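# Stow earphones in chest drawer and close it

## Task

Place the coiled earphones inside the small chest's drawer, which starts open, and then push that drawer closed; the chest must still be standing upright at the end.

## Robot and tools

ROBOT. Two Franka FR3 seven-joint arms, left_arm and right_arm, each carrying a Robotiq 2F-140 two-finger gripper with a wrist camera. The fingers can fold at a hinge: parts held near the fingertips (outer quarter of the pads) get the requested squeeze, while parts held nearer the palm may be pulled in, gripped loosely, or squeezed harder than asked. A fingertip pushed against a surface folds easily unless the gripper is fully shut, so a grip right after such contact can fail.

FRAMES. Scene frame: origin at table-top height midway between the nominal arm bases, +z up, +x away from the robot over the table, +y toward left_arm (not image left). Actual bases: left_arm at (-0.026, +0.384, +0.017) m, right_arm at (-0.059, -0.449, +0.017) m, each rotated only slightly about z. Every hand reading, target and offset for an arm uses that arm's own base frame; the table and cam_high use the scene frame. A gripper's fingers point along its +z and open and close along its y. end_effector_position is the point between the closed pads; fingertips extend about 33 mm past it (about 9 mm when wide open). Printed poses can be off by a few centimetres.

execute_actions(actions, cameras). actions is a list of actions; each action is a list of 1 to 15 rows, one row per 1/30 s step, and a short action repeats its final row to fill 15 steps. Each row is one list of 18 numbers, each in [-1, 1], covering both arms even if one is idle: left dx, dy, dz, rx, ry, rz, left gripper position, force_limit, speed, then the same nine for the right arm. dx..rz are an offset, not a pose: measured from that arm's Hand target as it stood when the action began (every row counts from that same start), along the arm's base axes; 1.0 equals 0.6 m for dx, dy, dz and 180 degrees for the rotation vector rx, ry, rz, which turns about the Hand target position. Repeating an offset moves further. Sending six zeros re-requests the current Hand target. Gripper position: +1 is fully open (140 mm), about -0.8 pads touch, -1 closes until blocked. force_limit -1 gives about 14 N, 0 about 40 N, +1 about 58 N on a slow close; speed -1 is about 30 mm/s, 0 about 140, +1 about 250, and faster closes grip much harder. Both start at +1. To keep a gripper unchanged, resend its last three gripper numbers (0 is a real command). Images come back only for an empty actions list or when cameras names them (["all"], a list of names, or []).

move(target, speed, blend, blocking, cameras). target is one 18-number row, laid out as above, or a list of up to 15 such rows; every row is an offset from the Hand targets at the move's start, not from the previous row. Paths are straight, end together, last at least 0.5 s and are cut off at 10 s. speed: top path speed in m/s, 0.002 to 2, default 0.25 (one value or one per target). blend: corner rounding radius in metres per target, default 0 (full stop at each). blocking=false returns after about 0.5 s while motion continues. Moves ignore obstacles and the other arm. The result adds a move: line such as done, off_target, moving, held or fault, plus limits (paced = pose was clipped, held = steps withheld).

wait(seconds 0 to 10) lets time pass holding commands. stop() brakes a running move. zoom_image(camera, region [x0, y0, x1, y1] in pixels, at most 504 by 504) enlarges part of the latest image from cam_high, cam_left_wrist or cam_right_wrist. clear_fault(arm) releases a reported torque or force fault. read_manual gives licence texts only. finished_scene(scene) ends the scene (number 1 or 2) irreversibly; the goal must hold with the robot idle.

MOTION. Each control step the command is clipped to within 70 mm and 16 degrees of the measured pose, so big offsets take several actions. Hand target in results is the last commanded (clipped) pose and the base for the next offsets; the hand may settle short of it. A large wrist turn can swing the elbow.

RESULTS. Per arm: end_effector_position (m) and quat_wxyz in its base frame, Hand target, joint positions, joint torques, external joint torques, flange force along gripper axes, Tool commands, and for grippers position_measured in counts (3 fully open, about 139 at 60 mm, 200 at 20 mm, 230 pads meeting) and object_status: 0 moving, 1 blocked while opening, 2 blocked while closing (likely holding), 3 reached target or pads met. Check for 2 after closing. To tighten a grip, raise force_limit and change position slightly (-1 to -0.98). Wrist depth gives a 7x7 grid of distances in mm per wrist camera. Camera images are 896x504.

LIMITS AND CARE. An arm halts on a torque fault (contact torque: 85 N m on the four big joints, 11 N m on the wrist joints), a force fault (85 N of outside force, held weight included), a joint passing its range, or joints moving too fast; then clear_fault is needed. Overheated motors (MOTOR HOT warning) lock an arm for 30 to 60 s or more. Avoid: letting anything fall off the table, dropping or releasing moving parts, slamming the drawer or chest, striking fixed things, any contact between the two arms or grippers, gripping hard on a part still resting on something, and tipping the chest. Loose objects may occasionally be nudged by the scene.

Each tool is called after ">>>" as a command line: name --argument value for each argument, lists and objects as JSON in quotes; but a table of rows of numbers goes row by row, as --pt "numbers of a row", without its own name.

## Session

>>> execute_actions --actions '[]'

>>> zoom_image --camera "cam_high" --region '[200, 120, 600, 420]'

Scene clock: 0.00 s.
left_arm: end_effector_position=(+0.3721, +0.1158, +0.1943) position_measured=3 object_status=3 end_effector_quat_wxyz=(+0.602, +0.677, +0.235, +0.351) | right_arm: end_effector_position=(+0.1607, +0.2546, +0.1449) position_measured=3 object_status=3 end_effector_quat_wxyz=(-0.258, +0.834, +0.435, -0.221)
Joint positions: left_arm=[0.903 0.174 0.298 -2.677 -1.257 1.456 -0.072] | right_arm=[0.729 -0.276 -0.223 -2.659 0.496 1.885 -2.283]
Joint velocities: within noise
Joint torques (N m): no reading
External joint torques (N m): no reading
Flange force (N): no reading
Wrist depth (mm): cam_left_wrist=[274 390 679 - - 1892 2082 / 264 376 681 1936 - - 2015 / 254 351 626 2155 - 2174 2915 / 242 118 527 515 - 137 2503 / - 109 479 468 3490 120 96 / - 305 444 436 4859 - - / - 297 432 429 3442 765 -] | cam_right_wrist=[2266 497 376 302 253 217 191 / 2170 553 414 326 270 229 200 / 2246 621 461 355 289 243 211 / - 124 516 387 310 138 216 / - 107 564 430 336 138 101 / - 100 640 490 360 304 96 / - 2307 - 569 340 320 -]
Hand target: left_arm +0.3721, +0.1158, +0.1943; +0.602, +0.677, +0.235, +0.351 | right_arm +0.1607, +0.2546, +0.1449; -0.258, +0.834, +0.435, -0.221
Tool commands: left_gripper/position=+1.0 left_gripper/force_limit=+1.0 left_gripper/speed=+1.0 right_gripper/position=+1.0 right_gripper/force_limit=+1.0 right_gripper/speed=+1.0

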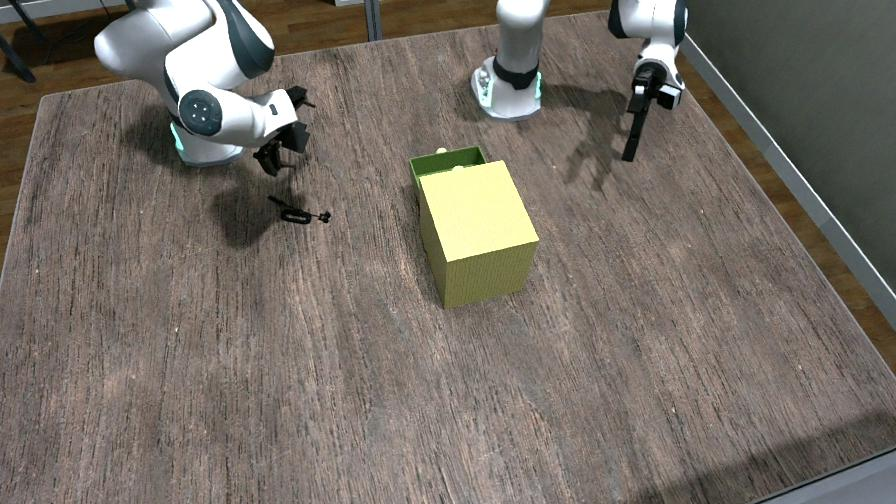

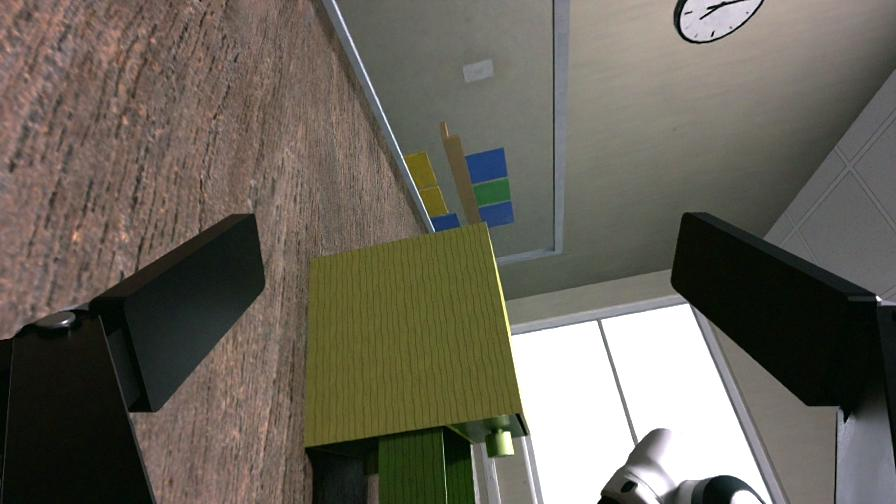

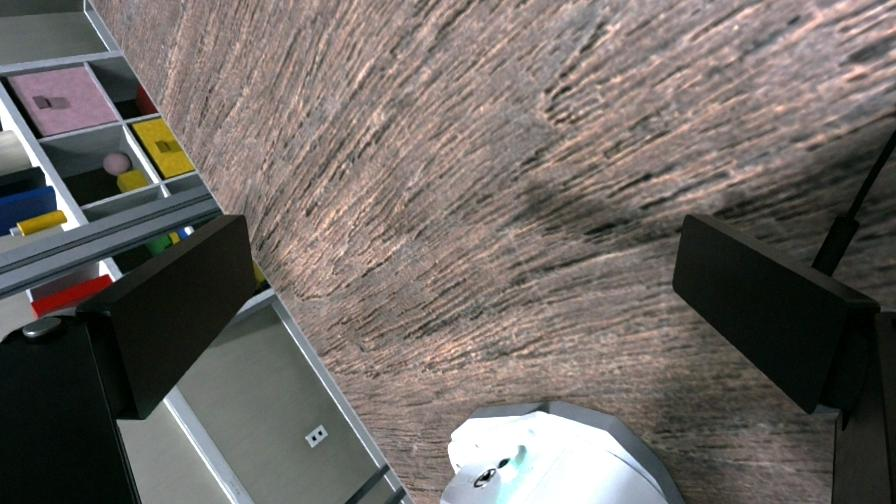

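Scaled by 1.260 from the camera's 896x504 image, which has a finer 1280x720 frame.

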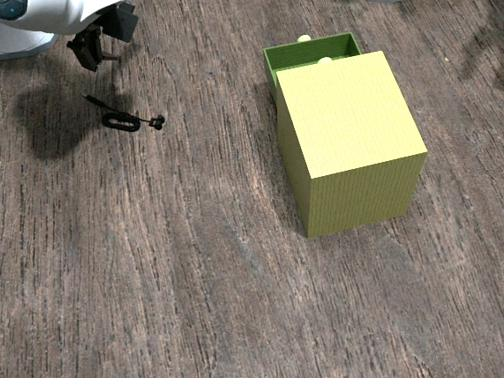

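>>> zoom_image --camera "cam_left_wrist" --region '[280, 200, 580, 504]'

>>> zoom_image --camera "cam_high" --region '[390, 130, 560, 320]'

>>> zoom_image --camera "cam_high" --region '[240, 170, 360, 250]'

Scaled by 1.658 from the camera's 896x504 image, which has a finer 1280x720 frame.

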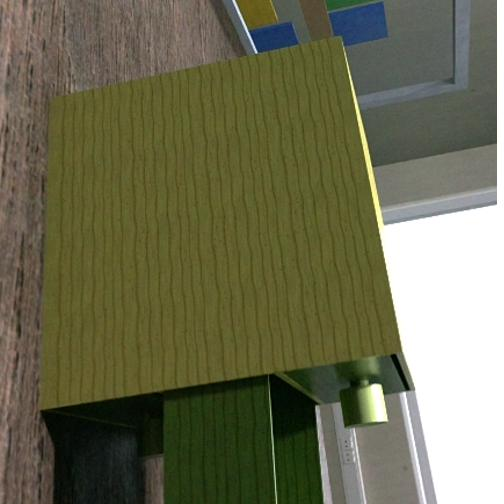

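Scaled by 2.653 from the camera's 896x504 image, which has a finer 1280x720 frame.

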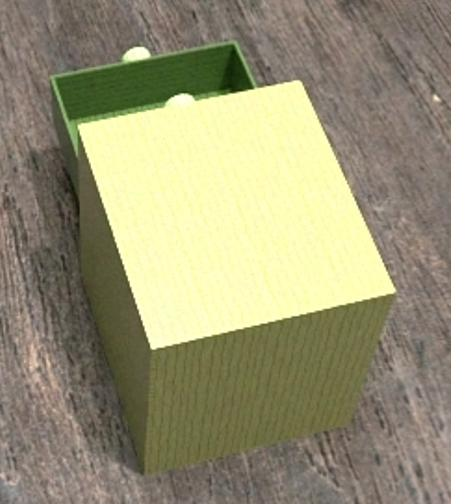

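Scaled by 4.200 from the camera's 896x504 image, which has a finer 1280x720 frame.

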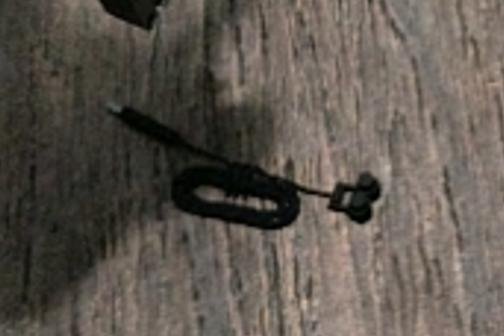

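>>> move --target '[0,0,0,0,0,0,1,1,1,0.1822,-0.041,0.1252,-0.2887,0.0223,-0.7649,-0.08,-1,0]' --speed 0.5 --cameras '["all"]'

Scene clock: 12.10 s.
left_arm: end_effector_position=(+0.3721, +0.1158, +0.1943) position_measured=3 object_status=3 end_effector_quat_wxyz=(+0.602, +0.677, +0.235, +0.351) | right_arm: end_effector_position=(+0.2703, +0.2292, +0.2200) position_measured=139 object_status=3 end_effector_quat_wxyz=(-0.001, +0.709, -0.705, +0.001)
Joint positions: left_arm=[0.903 0.174 0.298 -2.677 -1.257 1.456 -0.072] | right_arm=[-0.464 -1.127 0.939 -2.58 0.819 1.652 -0.025]
Joint velocities: left_arm=[within noise] | right_arm=[0.001 0 0 0.001 0 -0.001 0.005]
Joint torques (N m): left_arm=[0.72 -23.42 0.79 11.75 -0.65 -2.47 0.11] | right_arm=[-0.18 8.88 -18.91 18.42 1.29 2.3 0.26]
External joint torques (N m): left_arm=[0.65 0.92 -0.02 0.67 -0.02 -0.11 0] | right_arm=[-0.17 -0.69 0.37 1.66 0.56 -0.27 0.25]
Flange force (N): left_arm=[2.4 -4.7 -2.3] | right_arm=[-4.3 -1.7 -1.9]
Wrist depth (mm): cam_left_wrist=[275 391 659 - 1511 1630 1770 / 264 375 686 2031 - - - / 255 350 627 2136 3137 - 2608 / 243 118 526 507 3177 136 107 / - 109 484 477 - 120 96 / - 306 444 430 - - - / - 296 432 475 - 722 -] | cam_right_wrist=[334 336 337 340 341 344 345 / 352 355 356 357 361 363 363 / 373 373 374 379 378 383 385 / 394 396 135 401 153 404 408 / 410 78 94 424 417 93 425 / - - 452 453 456 - 74 / - - - 479 - - -]
Hand target: left_arm +0.3721, +0.1158, +0.1943; +0.602, +0.677, +0.235, +0.351 | right_arm +0.2700, +0.2300, +0.2200; -0.001, +0.707, -0.707, +0.000
Off the commanded pose: left_arm 0.000 m, 0 deg | right_arm 0.001 m, 0 deg.
move: done; limits=paced

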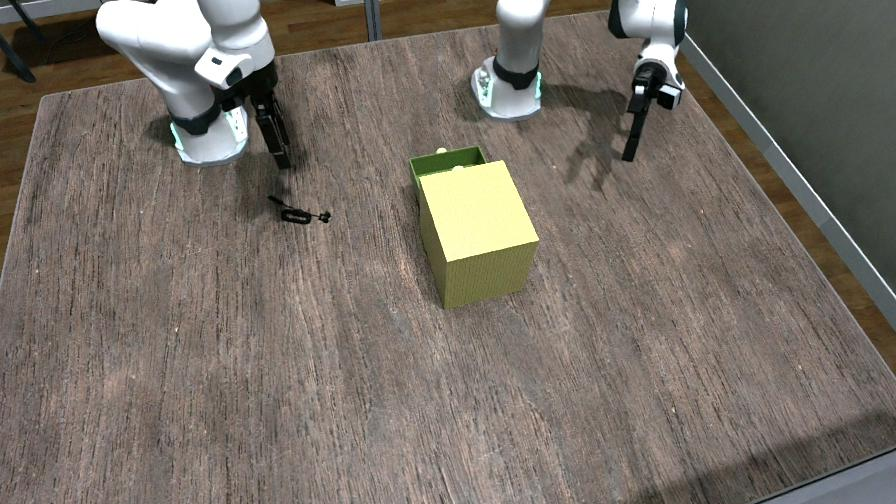

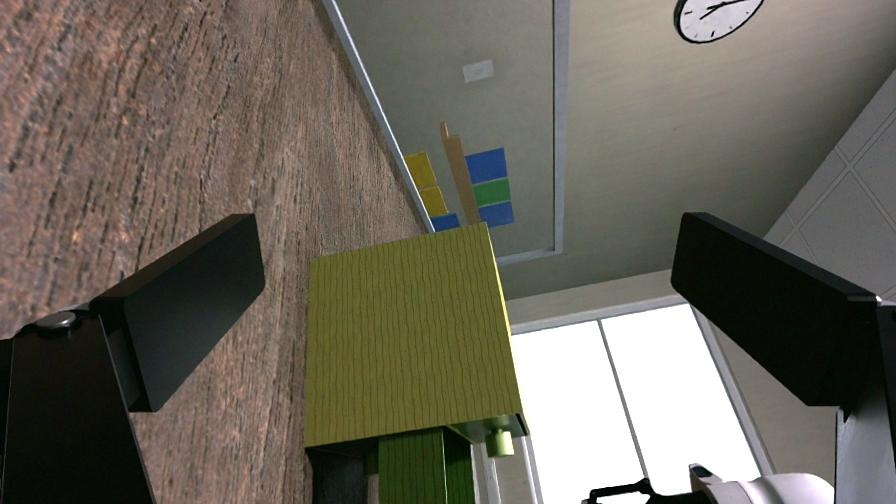

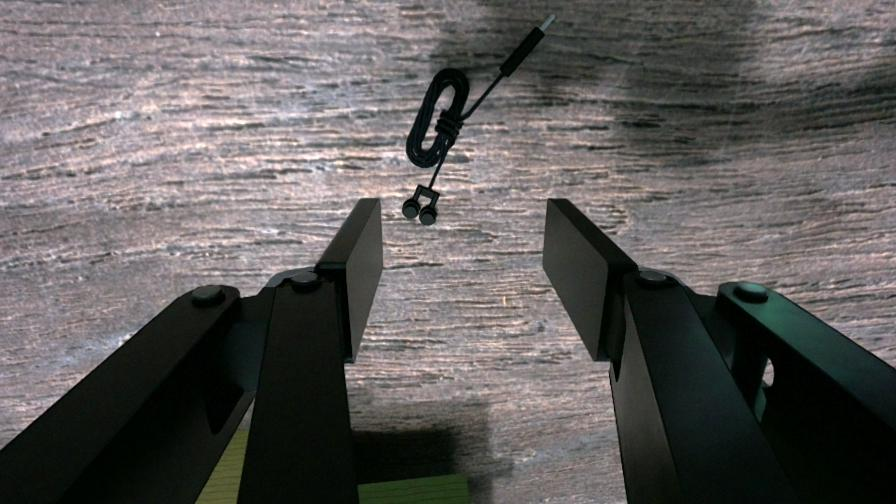

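>>> zoom_image --camera "cam_right_wrist" --region '[380, 0, 580, 240]'

Scaled by 2.100 from the camera's 896x504 image, which has a finer 1280x720 frame.

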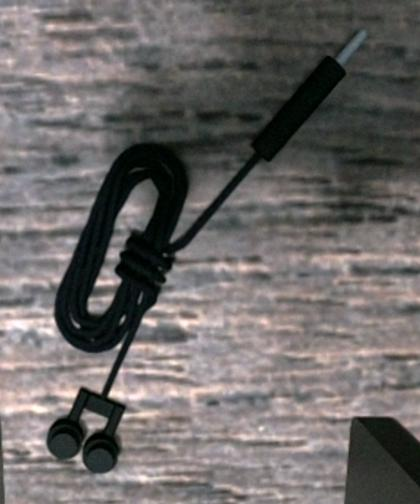

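>>> move --target '[0,0,0,0,0,0,1,1,1,0.021,-0.039,-0.2417,0,0,-0.111,-0.08,-1,0]' --speed 0.25 --cameras '["cam_right_wrist"]'

>>> zoom_image --camera "cam_right_wrist" --region '[300, 80, 660, 380]'

Scene clock: 15.47 s.
left_arm: end_effector_position=(+0.3721, +0.1158, +0.1943) position_measured=3 object_status=3 end_effector_quat_wxyz=(+0.602, +0.677, +0.235, +0.351) | right_arm: end_effector_position=(+0.2811, +0.2062, +0.0748) position_measured=139 object_status=3 end_effector_quat_wxyz=(-0.001, -0.577, +0.817, +0.001)
Joint positions: left_arm=[0.903 0.174 0.298 -2.677 -1.257 1.456 -0.072] | right_arm=[-0.596 -1.152 1.337 -2.756 1.196 1.87 0.14]
Joint torques (N m): left_arm=[0.74 -23.41 0.72 11.76 -0.65 -2.47 0.14] | right_arm=[-0.14 10.9 -20.14 11.64 1.25 2.83 0.22]
External joint torques (N m): left_arm=[0.73 1.11 -0.04 0.66 -0.03 -0.08 0.04] | right_arm=[-0.17 -0.55 0.27 1.36 0.55 0.28 0.22]
Flange force (N): left_arm=[2.5 -5.6 -2.4] | right_arm=[-4.3 -2.1 2.0]
Wrist depth (mm): cam_left_wrist=[274 391 664 - - 1520 - / 265 375 685 - 2015 2155 - / 254 351 624 2232 2338 - - / 244 118 522 512 - 137 2232 / - 109 477 461 2915 120 96 / - 305 448 436 - - - / - 296 430 418 - 2816 -] | cam_right_wrist=[201 203 205 206 208 210 211 / 212 213 215 216 219 221 222 / 223 226 226 228 230 234 235 / 236 238 152 242 153 247 250 / 248 78 94 257 257 93 260 / - - 272 275 276 - 74 / - - - 294 - - -]
Hand target: left_arm +0.3721, +0.1158, +0.1943; +0.602, +0.677, +0.235, +0.351 | right_arm +0.2826, +0.2066, +0.0750; +0.001, -0.574, +0.819, +0.000
Off the commanded pose: left_arm 0.000 m, 0 deg | right_arm 0.002 m, 0 deg.
move: done
Images, in order (width x height): cam_right_wrist 896x504.

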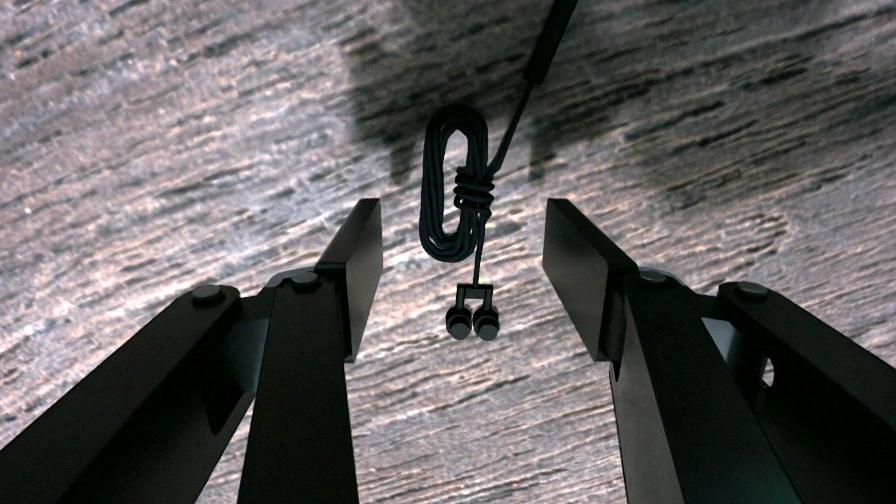

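Scaled by 1.400 from the camera's 896x504 image, which has a finer 1280x720 frame.

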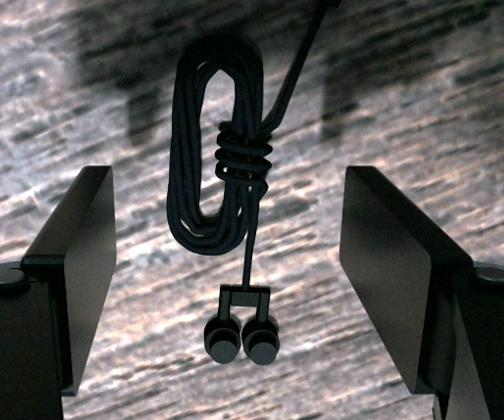

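>>> move --pt "0 0 0 0 0 0 1 1 1 0.0008 -0.0003 -0.0958 0 0 0 -0.08 -1 0" --pt "0 0 0 0 0 0 1 1 1 0.0008 -0.0003 -0.0958 0 0 0 -1 -1 -1" --speed 0.08 --cameras '["cam_right_wrist"]'

Scene clock: 19.97 s.
left_arm: end_effector_position=(+0.3721, +0.1158, +0.1943) position_measured=3 object_status=3 end_effector_quat_wxyz=(+0.602, +0.677, +0.235, +0.351) | right_arm: end_effector_position=(+0.2830, +0.2059, +0.0179) position_measured=206 object_status=2 end_effector_quat_wxyz=(+0.000, -0.572, +0.820, -0.001)
Joint positions: left_arm=[0.903 0.174 0.298 -2.677 -1.257 1.456 -0.072] | right_arm=[-0.672 -1.135 1.544 -2.76 1.374 1.966 0.096]
Joint torques (N m): left_arm=[0.73 -23.45 0.8 11.77 -0.63 -2.48 0.11] | right_arm=[0.07 13.62 -19.63 7.82 1.29 2.6 -0.17]
External joint torques (N m): left_arm=[0.8 0.95 0.12 0.68 -0.01 -0.1 0.01] | right_arm=[0.06 0.62 1.07 1.02 0.61 0.04 -0.17]
Flange force (N): left_arm=[2.3 -4.8 -2.8] | right_arm=[-3.1 -2.5 6.5]
Wrist depth (mm): cam_left_wrist=[274 393 737 1620 - 1663 1745 / 265 374 675 1967 - 1921 - / 255 352 626 2136 - - - / 244 118 522 - - 137 - / - 109 484 499 3442 128 96 / - 305 447 432 - - - / - 297 432 410 3177 - -] | cam_right_wrist=[151 151 153 154 155 156 158 / 158 159 161 161 163 164 165 / 167 168 170 169 172 174 175 / 177 178 178 136 180 184 186 / 188 186 - 177 94 191 198 / - - - 205 67 - 209 / - - - - - - -]
Hand target: left_arm +0.3721, +0.1158, +0.1943; +0.602, +0.677, +0.235, +0.351 | right_arm +0.2831, +0.2064, +0.0175; +0.001, -0.574, +0.819, +0.000
Off the commanded pose: left_arm 0.000 m, 0 deg | right_arm 0.001 m, 0 deg.
move: done
Images, in order (width x height): cam_right_wrist 896x504.

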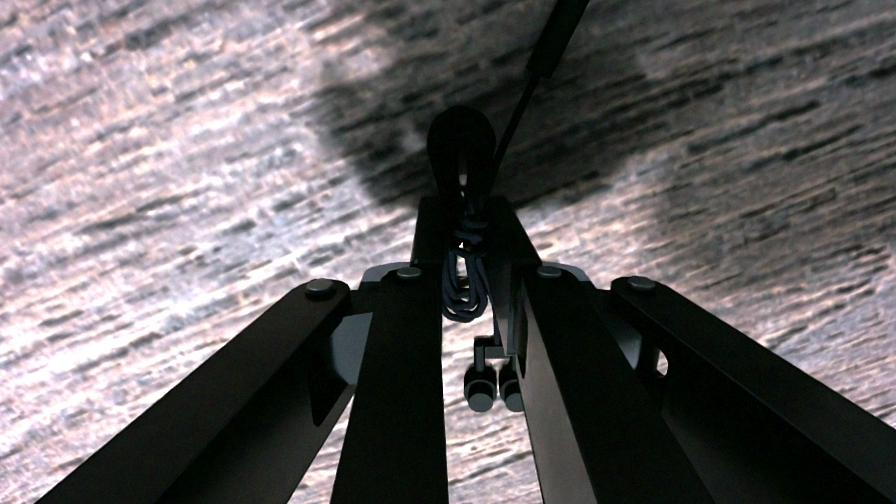

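>>> move --target '[0,0,0,0,0,0,1,1,1,0,0,0.45,0,0,0.05,-1,-1,-1]' --speed 0.2 --cameras '["cam_right_wrist","cam_high"]'

Scene clock: 23.27 s.
left_arm: end_effector_position=(+0.3721, +0.1158, +0.1943) position_measured=3 object_status=3 end_effector_quat_wxyz=(+0.602, +0.677, +0.235, +0.351) | right_arm: end_effector_position=(+0.2837, +0.2068, +0.2870) position_measured=206 object_status=2 end_effector_quat_wxyz=(+0.001, -0.637, +0.771, -0.001)
Joint positions: left_arm=[0.903 0.174 0.298 -2.677 -1.257 1.456 -0.072] | right_arm=[-0.563 -1.122 0.817 -2.452 0.719 1.516 0.109]
Joint velocities: left_arm=[within noise] | right_arm=[0 0 0 -0.002 0.001 -0.004 -0.001]
Joint torques (N m): left_arm=[0.71 -23.42 0.77 11.78 -0.64 -2.46 0.14] | right_arm=[0.4 9.91 -19.03 19.25 0.66 2.38 0.1]
External joint torques (N m): left_arm=[0.68 1.03 -0.01 0.64 -0.01 -0.09 0.04] | right_arm=[0.24 -0.05 -0.33 1.55 -0.09 -0.18 0.1]
Flange force (N): left_arm=[2.4 -5.2 -2.4] | right_arm=[-2.1 -0.9 -4.3]
Wrist depth (mm): cam_left_wrist=[274 390 681 - 1630 1721 2118 / 265 376 670 - - - - / 255 353 626 2212 2273 - - / 243 118 522 507 - 137 - / - 109 478 470 - 120 96 / - 305 438 430 - - - / - 295 428 467 - 774 -] | cam_right_wrist=[396 396 400 401 403 405 408 / 415 420 421 417 427 427 429 / 439 442 443 441 451 451 455 / 464 469 466 119 468 478 483 / 493 486 - 94 94 497 514 / - - - - 67 - 545 / - - - - - - -]
Hand target: left_arm +0.3721, +0.1158, +0.1943; +0.602, +0.677, +0.235, +0.351 | right_arm +0.2831, +0.2064, +0.2875; +0.001, -0.636, +0.772, +0.000
Off the commanded pose: left_arm 0.000 m, 0 deg | right_arm 0.001 m, 0 deg.
move: done
Images, in order (width x height): cam_high 896x504, cam_right_wrist 896x504.

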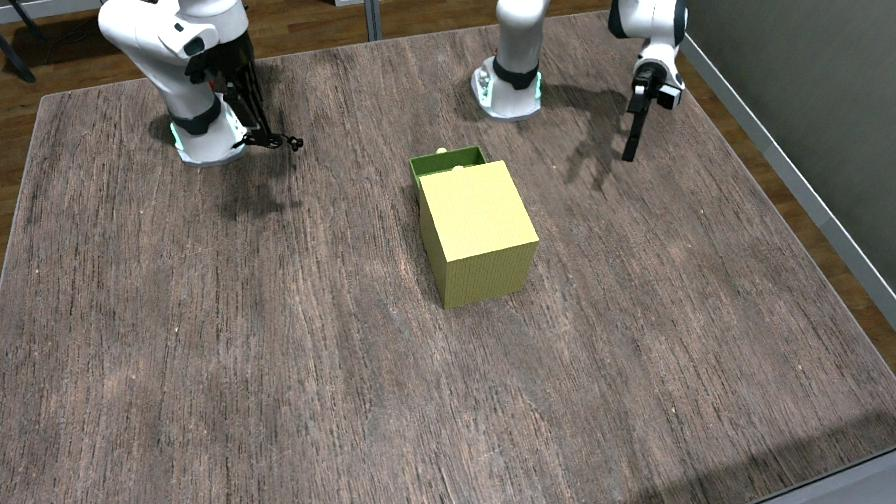

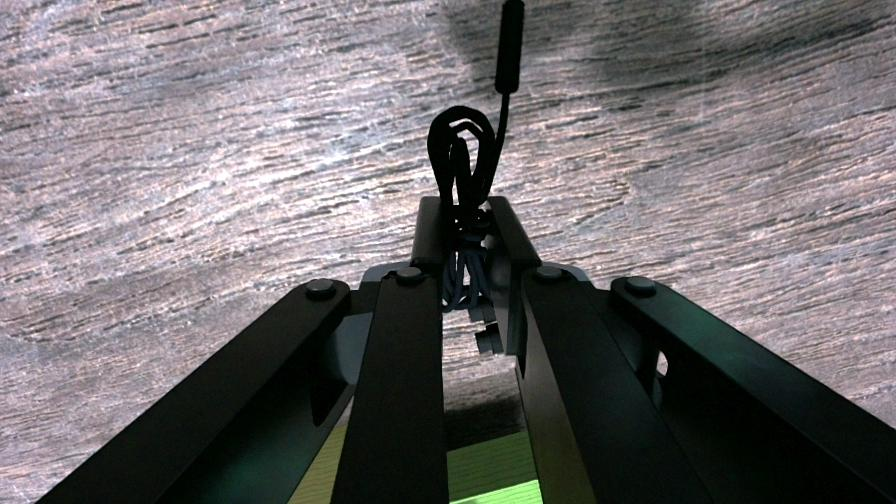

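>>> move --target '[0,0,0,0,0,0,1,1,1,0.0448,0.5143,0.1042,0,0,0.0994,-1,-1,-1]' --speed 0.25 --cameras '["all"]'

>>> zoom_image --camera "cam_right_wrist" --region '[200, 0, 700, 504]'

Scene clock: 26.13 s.
left_arm: end_effector_position=(+0.3721, +0.1158, +0.1943) position_measured=3 object_status=3 end_effector_quat_wxyz=(+0.602, +0.677, +0.235, +0.351) | right_arm: end_effector_position=(+0.3108, +0.5144, +0.3505) position_measured=206 object_status=2 end_effector_quat_wxyz=(-0.001, +0.750, -0.661, +0.001)
Joint positions: left_arm=[0.903 0.174 0.298 -2.677 -1.257 1.456 -0.072] | right_arm=[-0.989 -0.87 1.386 -1.514 0.867 1.397 0.379]
Joint velocities: left_arm=[within noise] | right_arm=[0 0 -0.001 -0.001 0 -0.001 0.006]
Joint torques (N m): left_arm=[0.76 -23.46 0.78 11.8 -0.64 -2.46 0.13] | right_arm=[-0.2 28.85 -23.08 15.52 1.28 2.3 0.22]
External joint torques (N m): left_arm=[0.73 0.91 0 0.75 -0.02 -0.09 0.03] | right_arm=[-0.15 -0.28 0.6 1.42 0.56 -0.24 0.22]
Flange force (N): left_arm=[2.5 -4.9 -2.5] | right_arm=[-7.7 -5.6 -4.0]
Wrist depth (mm): cam_left_wrist=[274 391 664 - - 1432 - / 265 375 675 - - - - / 254 353 621 2031 2316 3097 2528 / 244 118 519 514 - 137 2316 / - 109 486 468 - 120 96 / - 303 446 421 - - - / - 297 435 419 - 507 -] | cam_right_wrist=[461 461 463 464 465 468 467 / 476 476 467 478 492 492 494 / - - 299 163 518 516 520 / 315 322 - 136 542 553 554 / 581 - - 94 94 569 586 / 607 - - - 67 - 623 / - - - - - - -]
Hand target: left_arm +0.3721, +0.1158, +0.1943; +0.602, +0.677, +0.235, +0.351 | right_arm +0.3100, +0.5150, +0.3501; -0.001, +0.748, -0.663, +0.000
Off the commanded pose: left_arm 0.000 m, 0 deg | right_arm 0.001 m, 0 deg.
move: done

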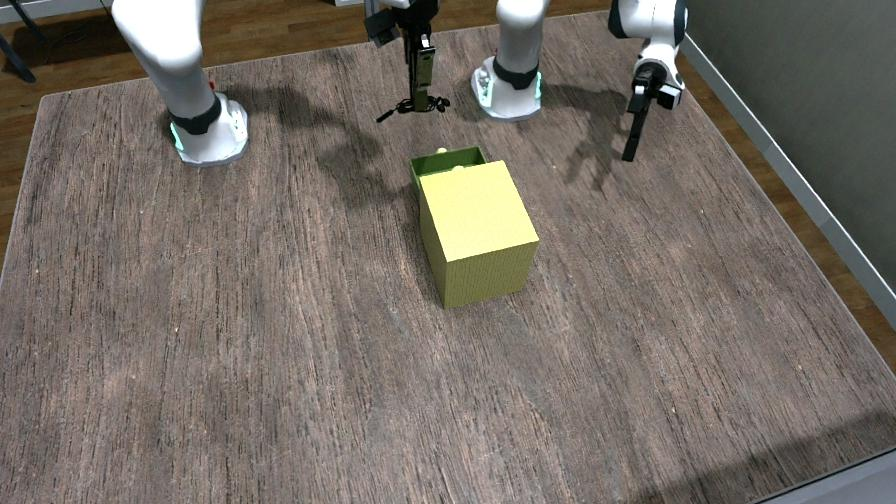

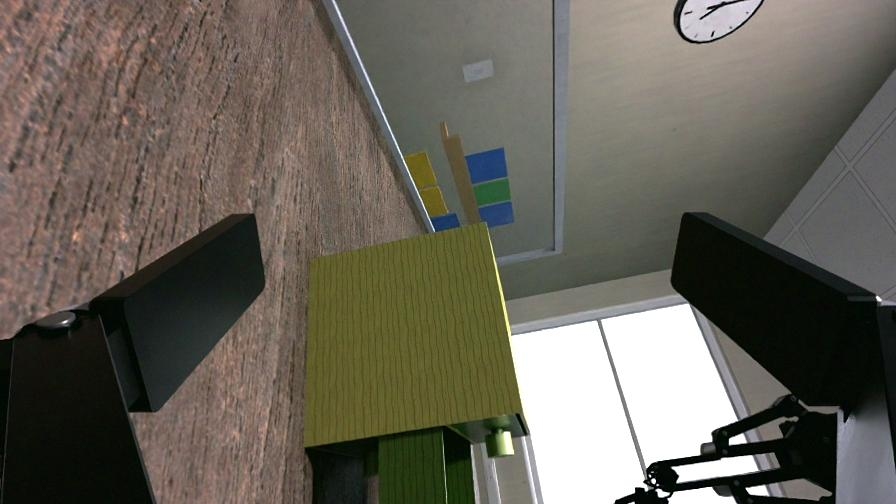

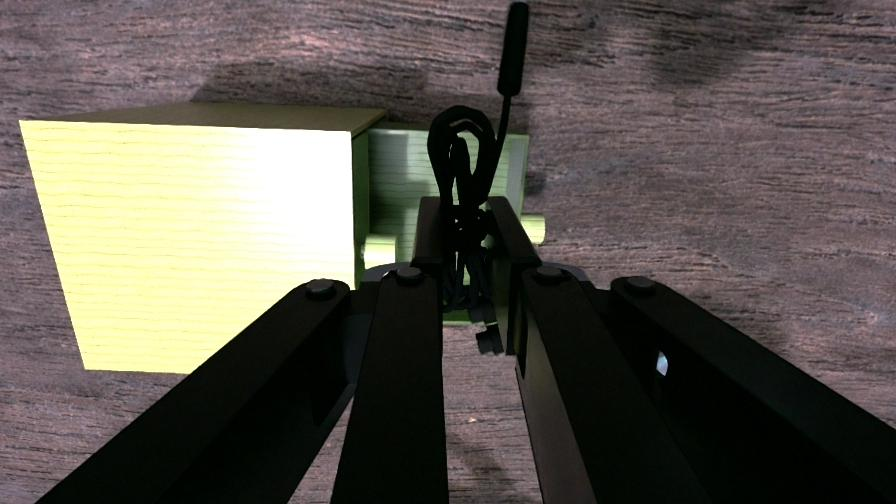

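Scaled by 1.000.

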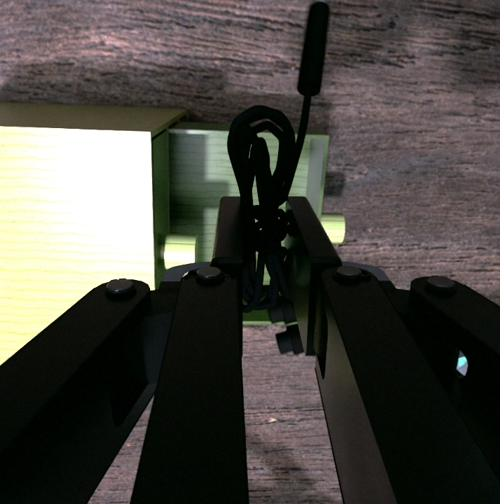

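>>> move --pt "0 0 0 0 0 0 1 1 1 -0.0042 0.1252 0.0 0 0 0.191 -1 -1 -1" --pt "0 0 0 0 0 0 1 1 1 -0.0042 0.1252 -0.1667 0 0 0.191 -1 -1 -1" --speed '[0.25,0.15]' --blend '[0.01,0]' --cameras '["all"]'

>>> zoom_image --camera "cam_right_wrist" --region '[250, 0, 700, 440]'

Scene clock: 37.97 s.
left_arm: end_effector_position=(+0.3721, +0.1158, +0.1943) position_measured=3 object_status=3 end_effector_quat_wxyz=(+0.602, +0.677, +0.235, +0.351) | right_arm: end_effector_position=(+0.3082, +0.5887, +0.2496) position_measured=206 object_status=2 end_effector_quat_wxyz=(+0.001, +0.909, -0.416, +0.001)
Joint positions: left_arm=[0.903 0.174 0.298 -2.677 -1.257 1.456 -0.072] | right_arm=[-1.111 -0.869 1.711 -1.462 0.855 1.606 -0.08]
Joint velocities: left_arm=[within noise] | right_arm=[0 0 0 0 0 0.002 -0.005]
Joint torques (N m): left_arm=[0.71 -23.43 0.77 11.78 -0.65 -2.46 0.07] | right_arm=[1.02 37.02 -22.85 16.57 1.15 2.82 -0.14]
External joint torques (N m): left_arm=[0.7 0.92 0.02 0.75 -0.04 -0.09 -0.03] | right_arm=[0.98 0.66 0.37 0.74 0.41 0.27 -0.14]
Flange force (N): left_arm=[2.7 -4.8 -2.4] | right_arm=[-0.9 0.9 -0.3]
Wrist depth (mm): cam_left_wrist=[275 390 692 - 1493 1686 - / 264 375 686 - - - - / 255 353 627 2232 - - - / 244 119 521 507 - 137 - / - 109 482 463 - 120 96 / - 305 444 450 - 437 - / - 297 433 561 438 434 -] | cam_right_wrist=[179 181 179 - 373 375 377 / 190 189 189 213 327 396 396 / 198 199 202 162 414 417 418 / 436 448 438 136 435 442 442 / 464 451 - 94 94 458 471 / - - - - 67 - 497 / - - - - - - -]
Hand target: left_arm +0.3721, +0.1158, +0.1943; +0.602, +0.677, +0.235, +0.351 | right_arm +0.3074, +0.5901, +0.2500; -0.001, +0.911, -0.412, +0.000
Off the commanded pose: left_arm 0.000 m, 0 deg | right_arm 0.002 m, 1 deg.
move: done

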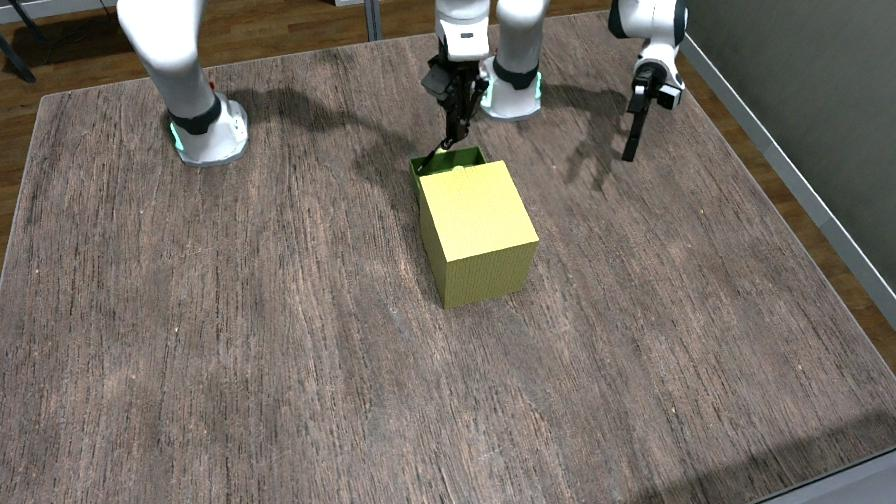

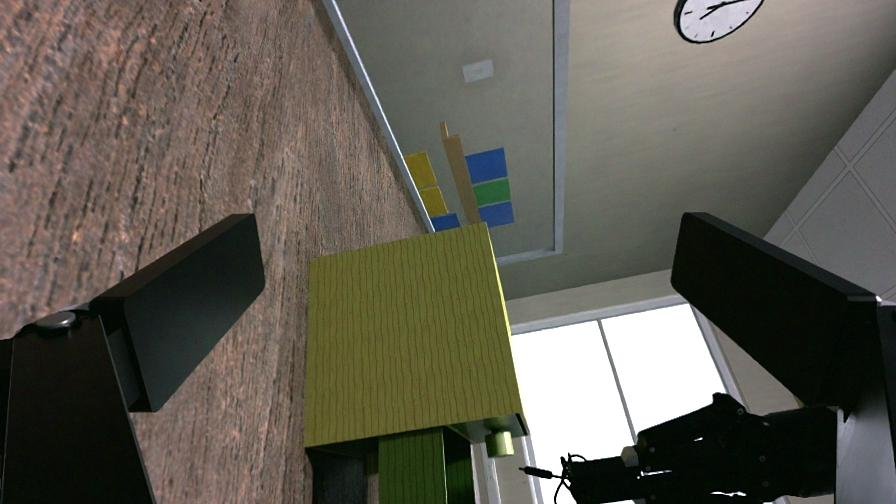

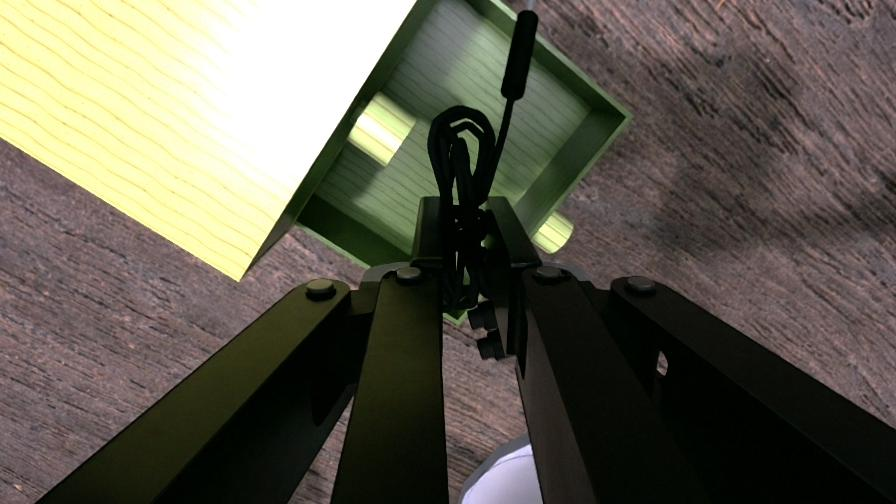

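Scaled by 1.120 from the camera's 896x504 image, which has a finer 1280x720 frame.

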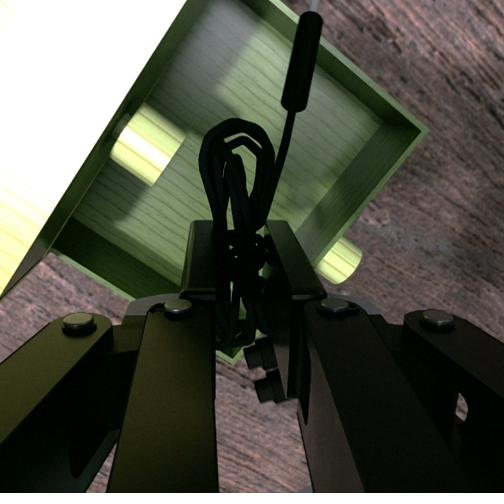

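>>> move --pt "0 0 0 0 0 0 1 1 1 -0.0007 0.029 -0.01 0 0 0.0333 -1 -1 -1" --pt "0 0 0 0 0 0 1 1 1 -0.0007 0.029 -0.1583 0 0 0.0333 -1 -1 -1" --speed '[0.1,0.1]' --blend '[0.005,0]' --cameras '["all"]'

>>> zoom_image --camera "cam_right_wrist" --region '[200, 0, 704, 440]'

>>> zoom_image --camera "cam_high" --region '[380, 80, 520, 200]'

Scene clock: 43.53 s.
left_arm: end_effector_position=(+0.3721, +0.1158, +0.1943) position_measured=3 object_status=3 end_effector_quat_wxyz=(+0.602, +0.677, +0.235, +0.351) | right_arm: end_effector_position=(+0.3073, +0.6063, +0.1549) position_measured=206 object_status=2 end_effector_quat_wxyz=(+0.001, +0.930, -0.367, +0.001)
Joint positions: left_arm=[0.903 0.174 0.298 -2.677 -1.257 1.456 -0.072] | right_arm=[-1.139 -0.945 1.842 -1.536 0.918 1.768 -0.197]
Joint velocities: left_arm=[within noise] | right_arm=[0 0.001 -0.001 0 0.001 0.004 -0.007]
Joint torques (N m): left_arm=[0.71 -23.44 0.77 11.78 -0.63 -2.46 0.12] | right_arm=[0.45 39.5 -23.88 16.18 1.27 2.91 -0.11]
External joint torques (N m): left_arm=[0.6 0.94 -0.08 0.72 -0.01 -0.1 0.02] | right_arm=[0.54 0.33 0.65 0.74 0.55 0.33 -0.11]
Flange force (N): left_arm=[2.6 -5.0 -2.2] | right_arm=[-1.2 -1.8 0.6]
Wrist depth (mm): cam_left_wrist=[274 390 706 - - 1721 - / 264 375 677 - - - - / 255 351 627 2212 2065 - - / 244 118 525 513 - 137 - / - 110 484 468 4505 120 96 / - 305 441 436 - 421 - / - 296 432 432 424 408 -] | cam_right_wrist=[93 93 94 - 196 282 288 / 98 99 116 119 236 305 303 / - 104 - - 247 324 321 / 111 132 243 136 221 339 340 / 360 349 - 94 94 352 362 / - - - - 67 - 382 / - - - - - - -]
Hand target: left_arm +0.3721, +0.1158, +0.1943; +0.602, +0.677, +0.235, +0.351 | right_arm +0.3070, +0.6075, +0.1551; -0.001, +0.931, -0.364, +0.000
Off the commanded pose: left_arm 0.000 m, 0 deg | right_arm 0.001 m, 0 deg.
move: done

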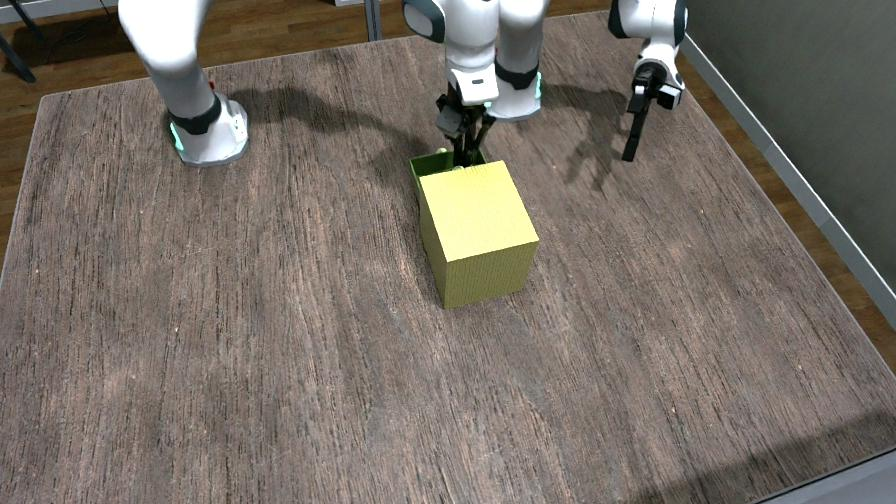

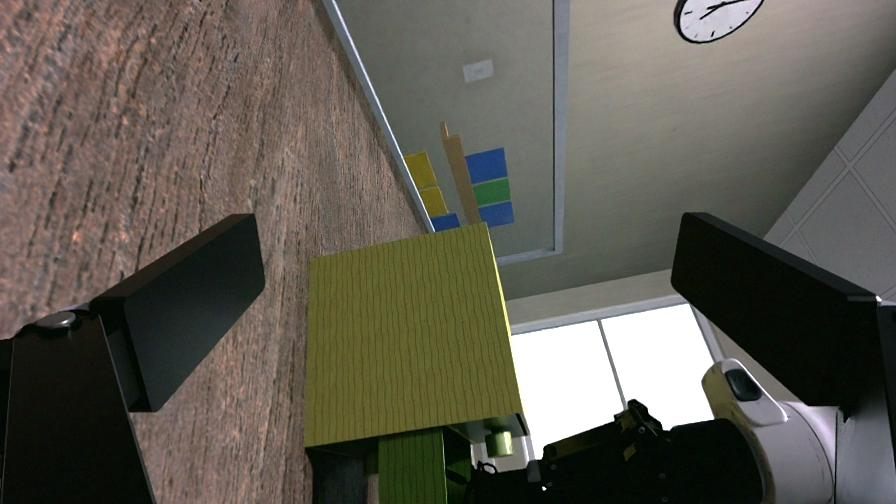

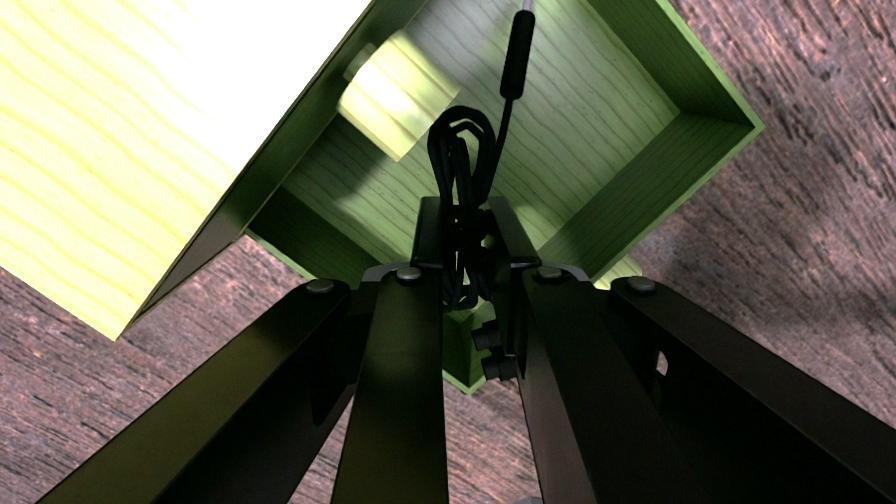

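Scaled by 1.000.

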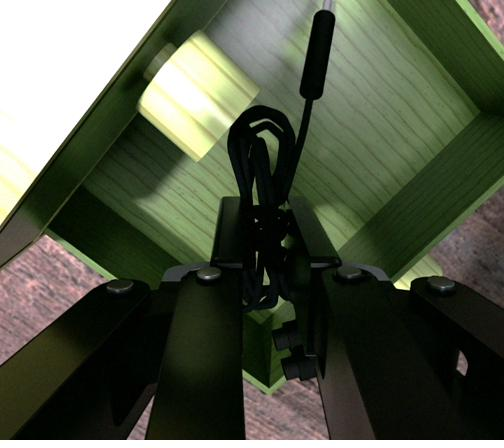

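Scaled by 3.600 from the camera's 896x504 image, which has a finer 1280x720 frame.

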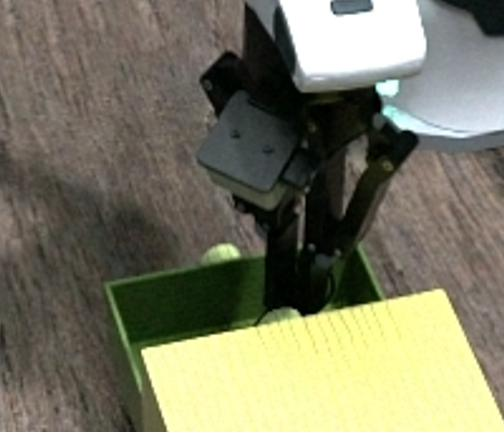

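>>> move --pt "0 0 0 0 0 0 1 1 1 0.015 0.0012 0 0 0 -0.01 -1 -1 -1" --pt "0 0 0 0 0 0 1 1 1 0.015 0.0012 -0.1083 0 0 -0.01 -1 -1 -1" --speed '[0.06,0.08]' --blend '[0.003,0]' --cameras '["all"]'

>>> zoom_image --camera "cam_right_wrist" --region '[300, 0, 704, 440]'

>>> zoom_image --camera "cam_left_wrist" --region '[350, 350, 650, 504]'

Scene clock: 51.73 s.
left_arm: end_effector_position=(+0.3721, +0.1158, +0.1943) position_measured=3 object_status=3 end_effector_quat_wxyz=(+0.602, +0.677, +0.235, +0.351) | right_arm: end_effector_position=(+0.3154, +0.6074, +0.0901) position_measured=206 object_status=2 end_effector_quat_wxyz=(+0.001, +0.925, -0.381, +0.001)
Joint positions: left_arm=[0.903 0.174 0.298 -2.677 -1.257 1.456 -0.072] | right_arm=[-1.175 -1.02 1.914 -1.566 0.99 1.858 -0.204]
Joint velocities: left_arm=[within noise] | right_arm=[0.002 -0.001 0 0 0.001 0.004 -0.003]
Joint torques (N m): left_arm=[0.72 -23.44 0.73 11.75 -0.65 -2.47 0.1] | right_arm=[-0.11 41.09 -24.96 15.5 1.27 2.89 -0.11]
External joint torques (N m): left_arm=[0.68 0.97 -0.05 0.67 -0.02 -0.1 0] | right_arm=[-0.11 0.25 0.33 1.08 0.56 0.32 -0.11]
Flange force (N): left_arm=[2.5 -5.0 -2.3] | right_arm=[-1.3 -5.1 0.6]
Wrist depth (mm): cam_left_wrist=[275 393 753 1697 - 1686 - / 264 374 675 - - - 1906 / 255 352 624 2193 - - - / 243 118 524 960 - 137 2581 / - 109 477 462 - 120 96 / - 305 441 424 3698 420 - / - 295 432 432 426 393 -] | cam_right_wrist=[- - - - 158 158 120 / - - - - - 169 137 / - - - - 183 - - / - 155 - 156 189 - 270 / - 104 - 94 94 - 288 / - - - - 67 - 304 / - - - - - - -]
Hand target: left_arm +0.3721, +0.1158, +0.1943; +0.602, +0.677, +0.235, +0.351 | right_arm +0.3160, +0.6082, +0.0901; -0.001, +0.925, -0.379, +0.000
Off the commanded pose: left_arm 0.000 m, 0 deg | right_arm 0.001 m, 0 deg.
move: done

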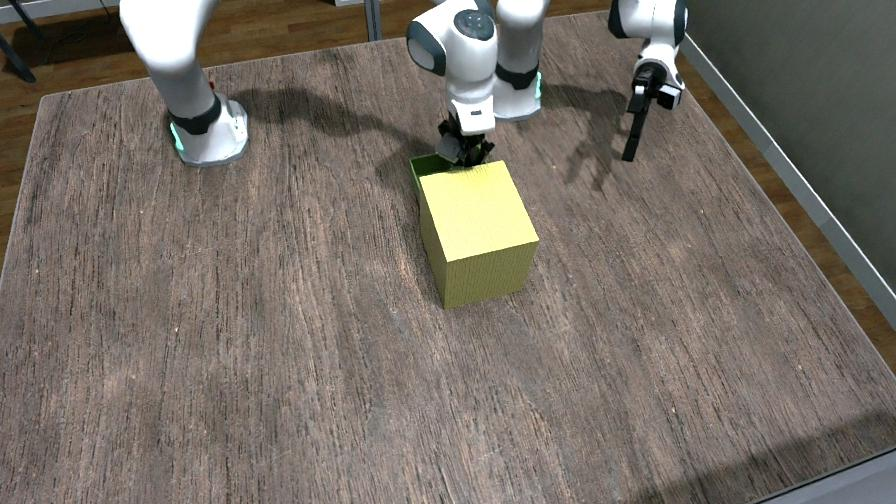

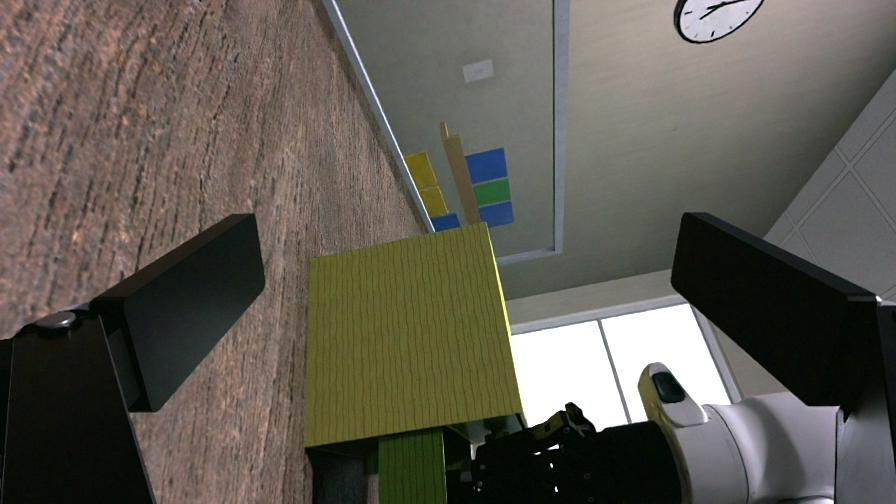

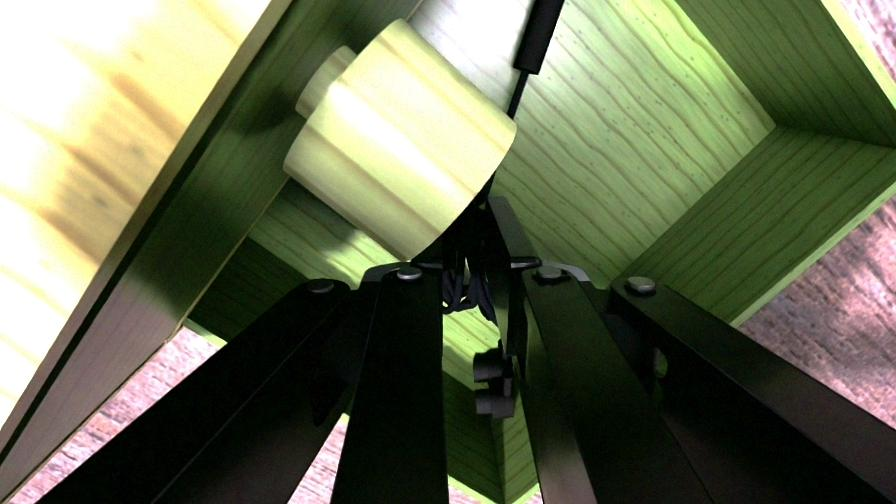

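Scaled by 1.145 from the camera's 896x504 image, which has a finer 1280x720 frame.

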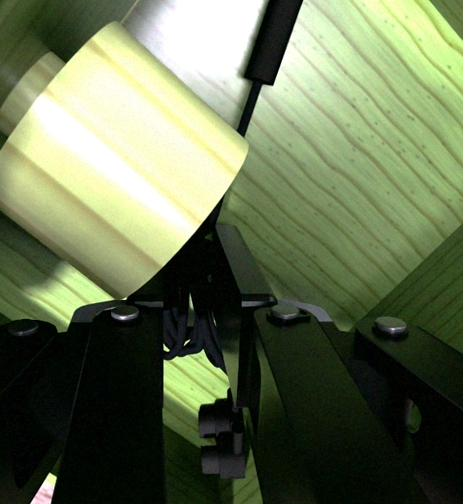

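Scaled by 1.680 from the camera's 896x504 image, which has a finer 1280x720 frame.

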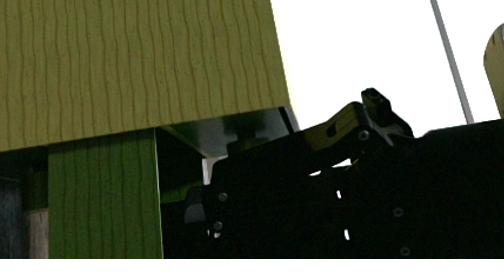

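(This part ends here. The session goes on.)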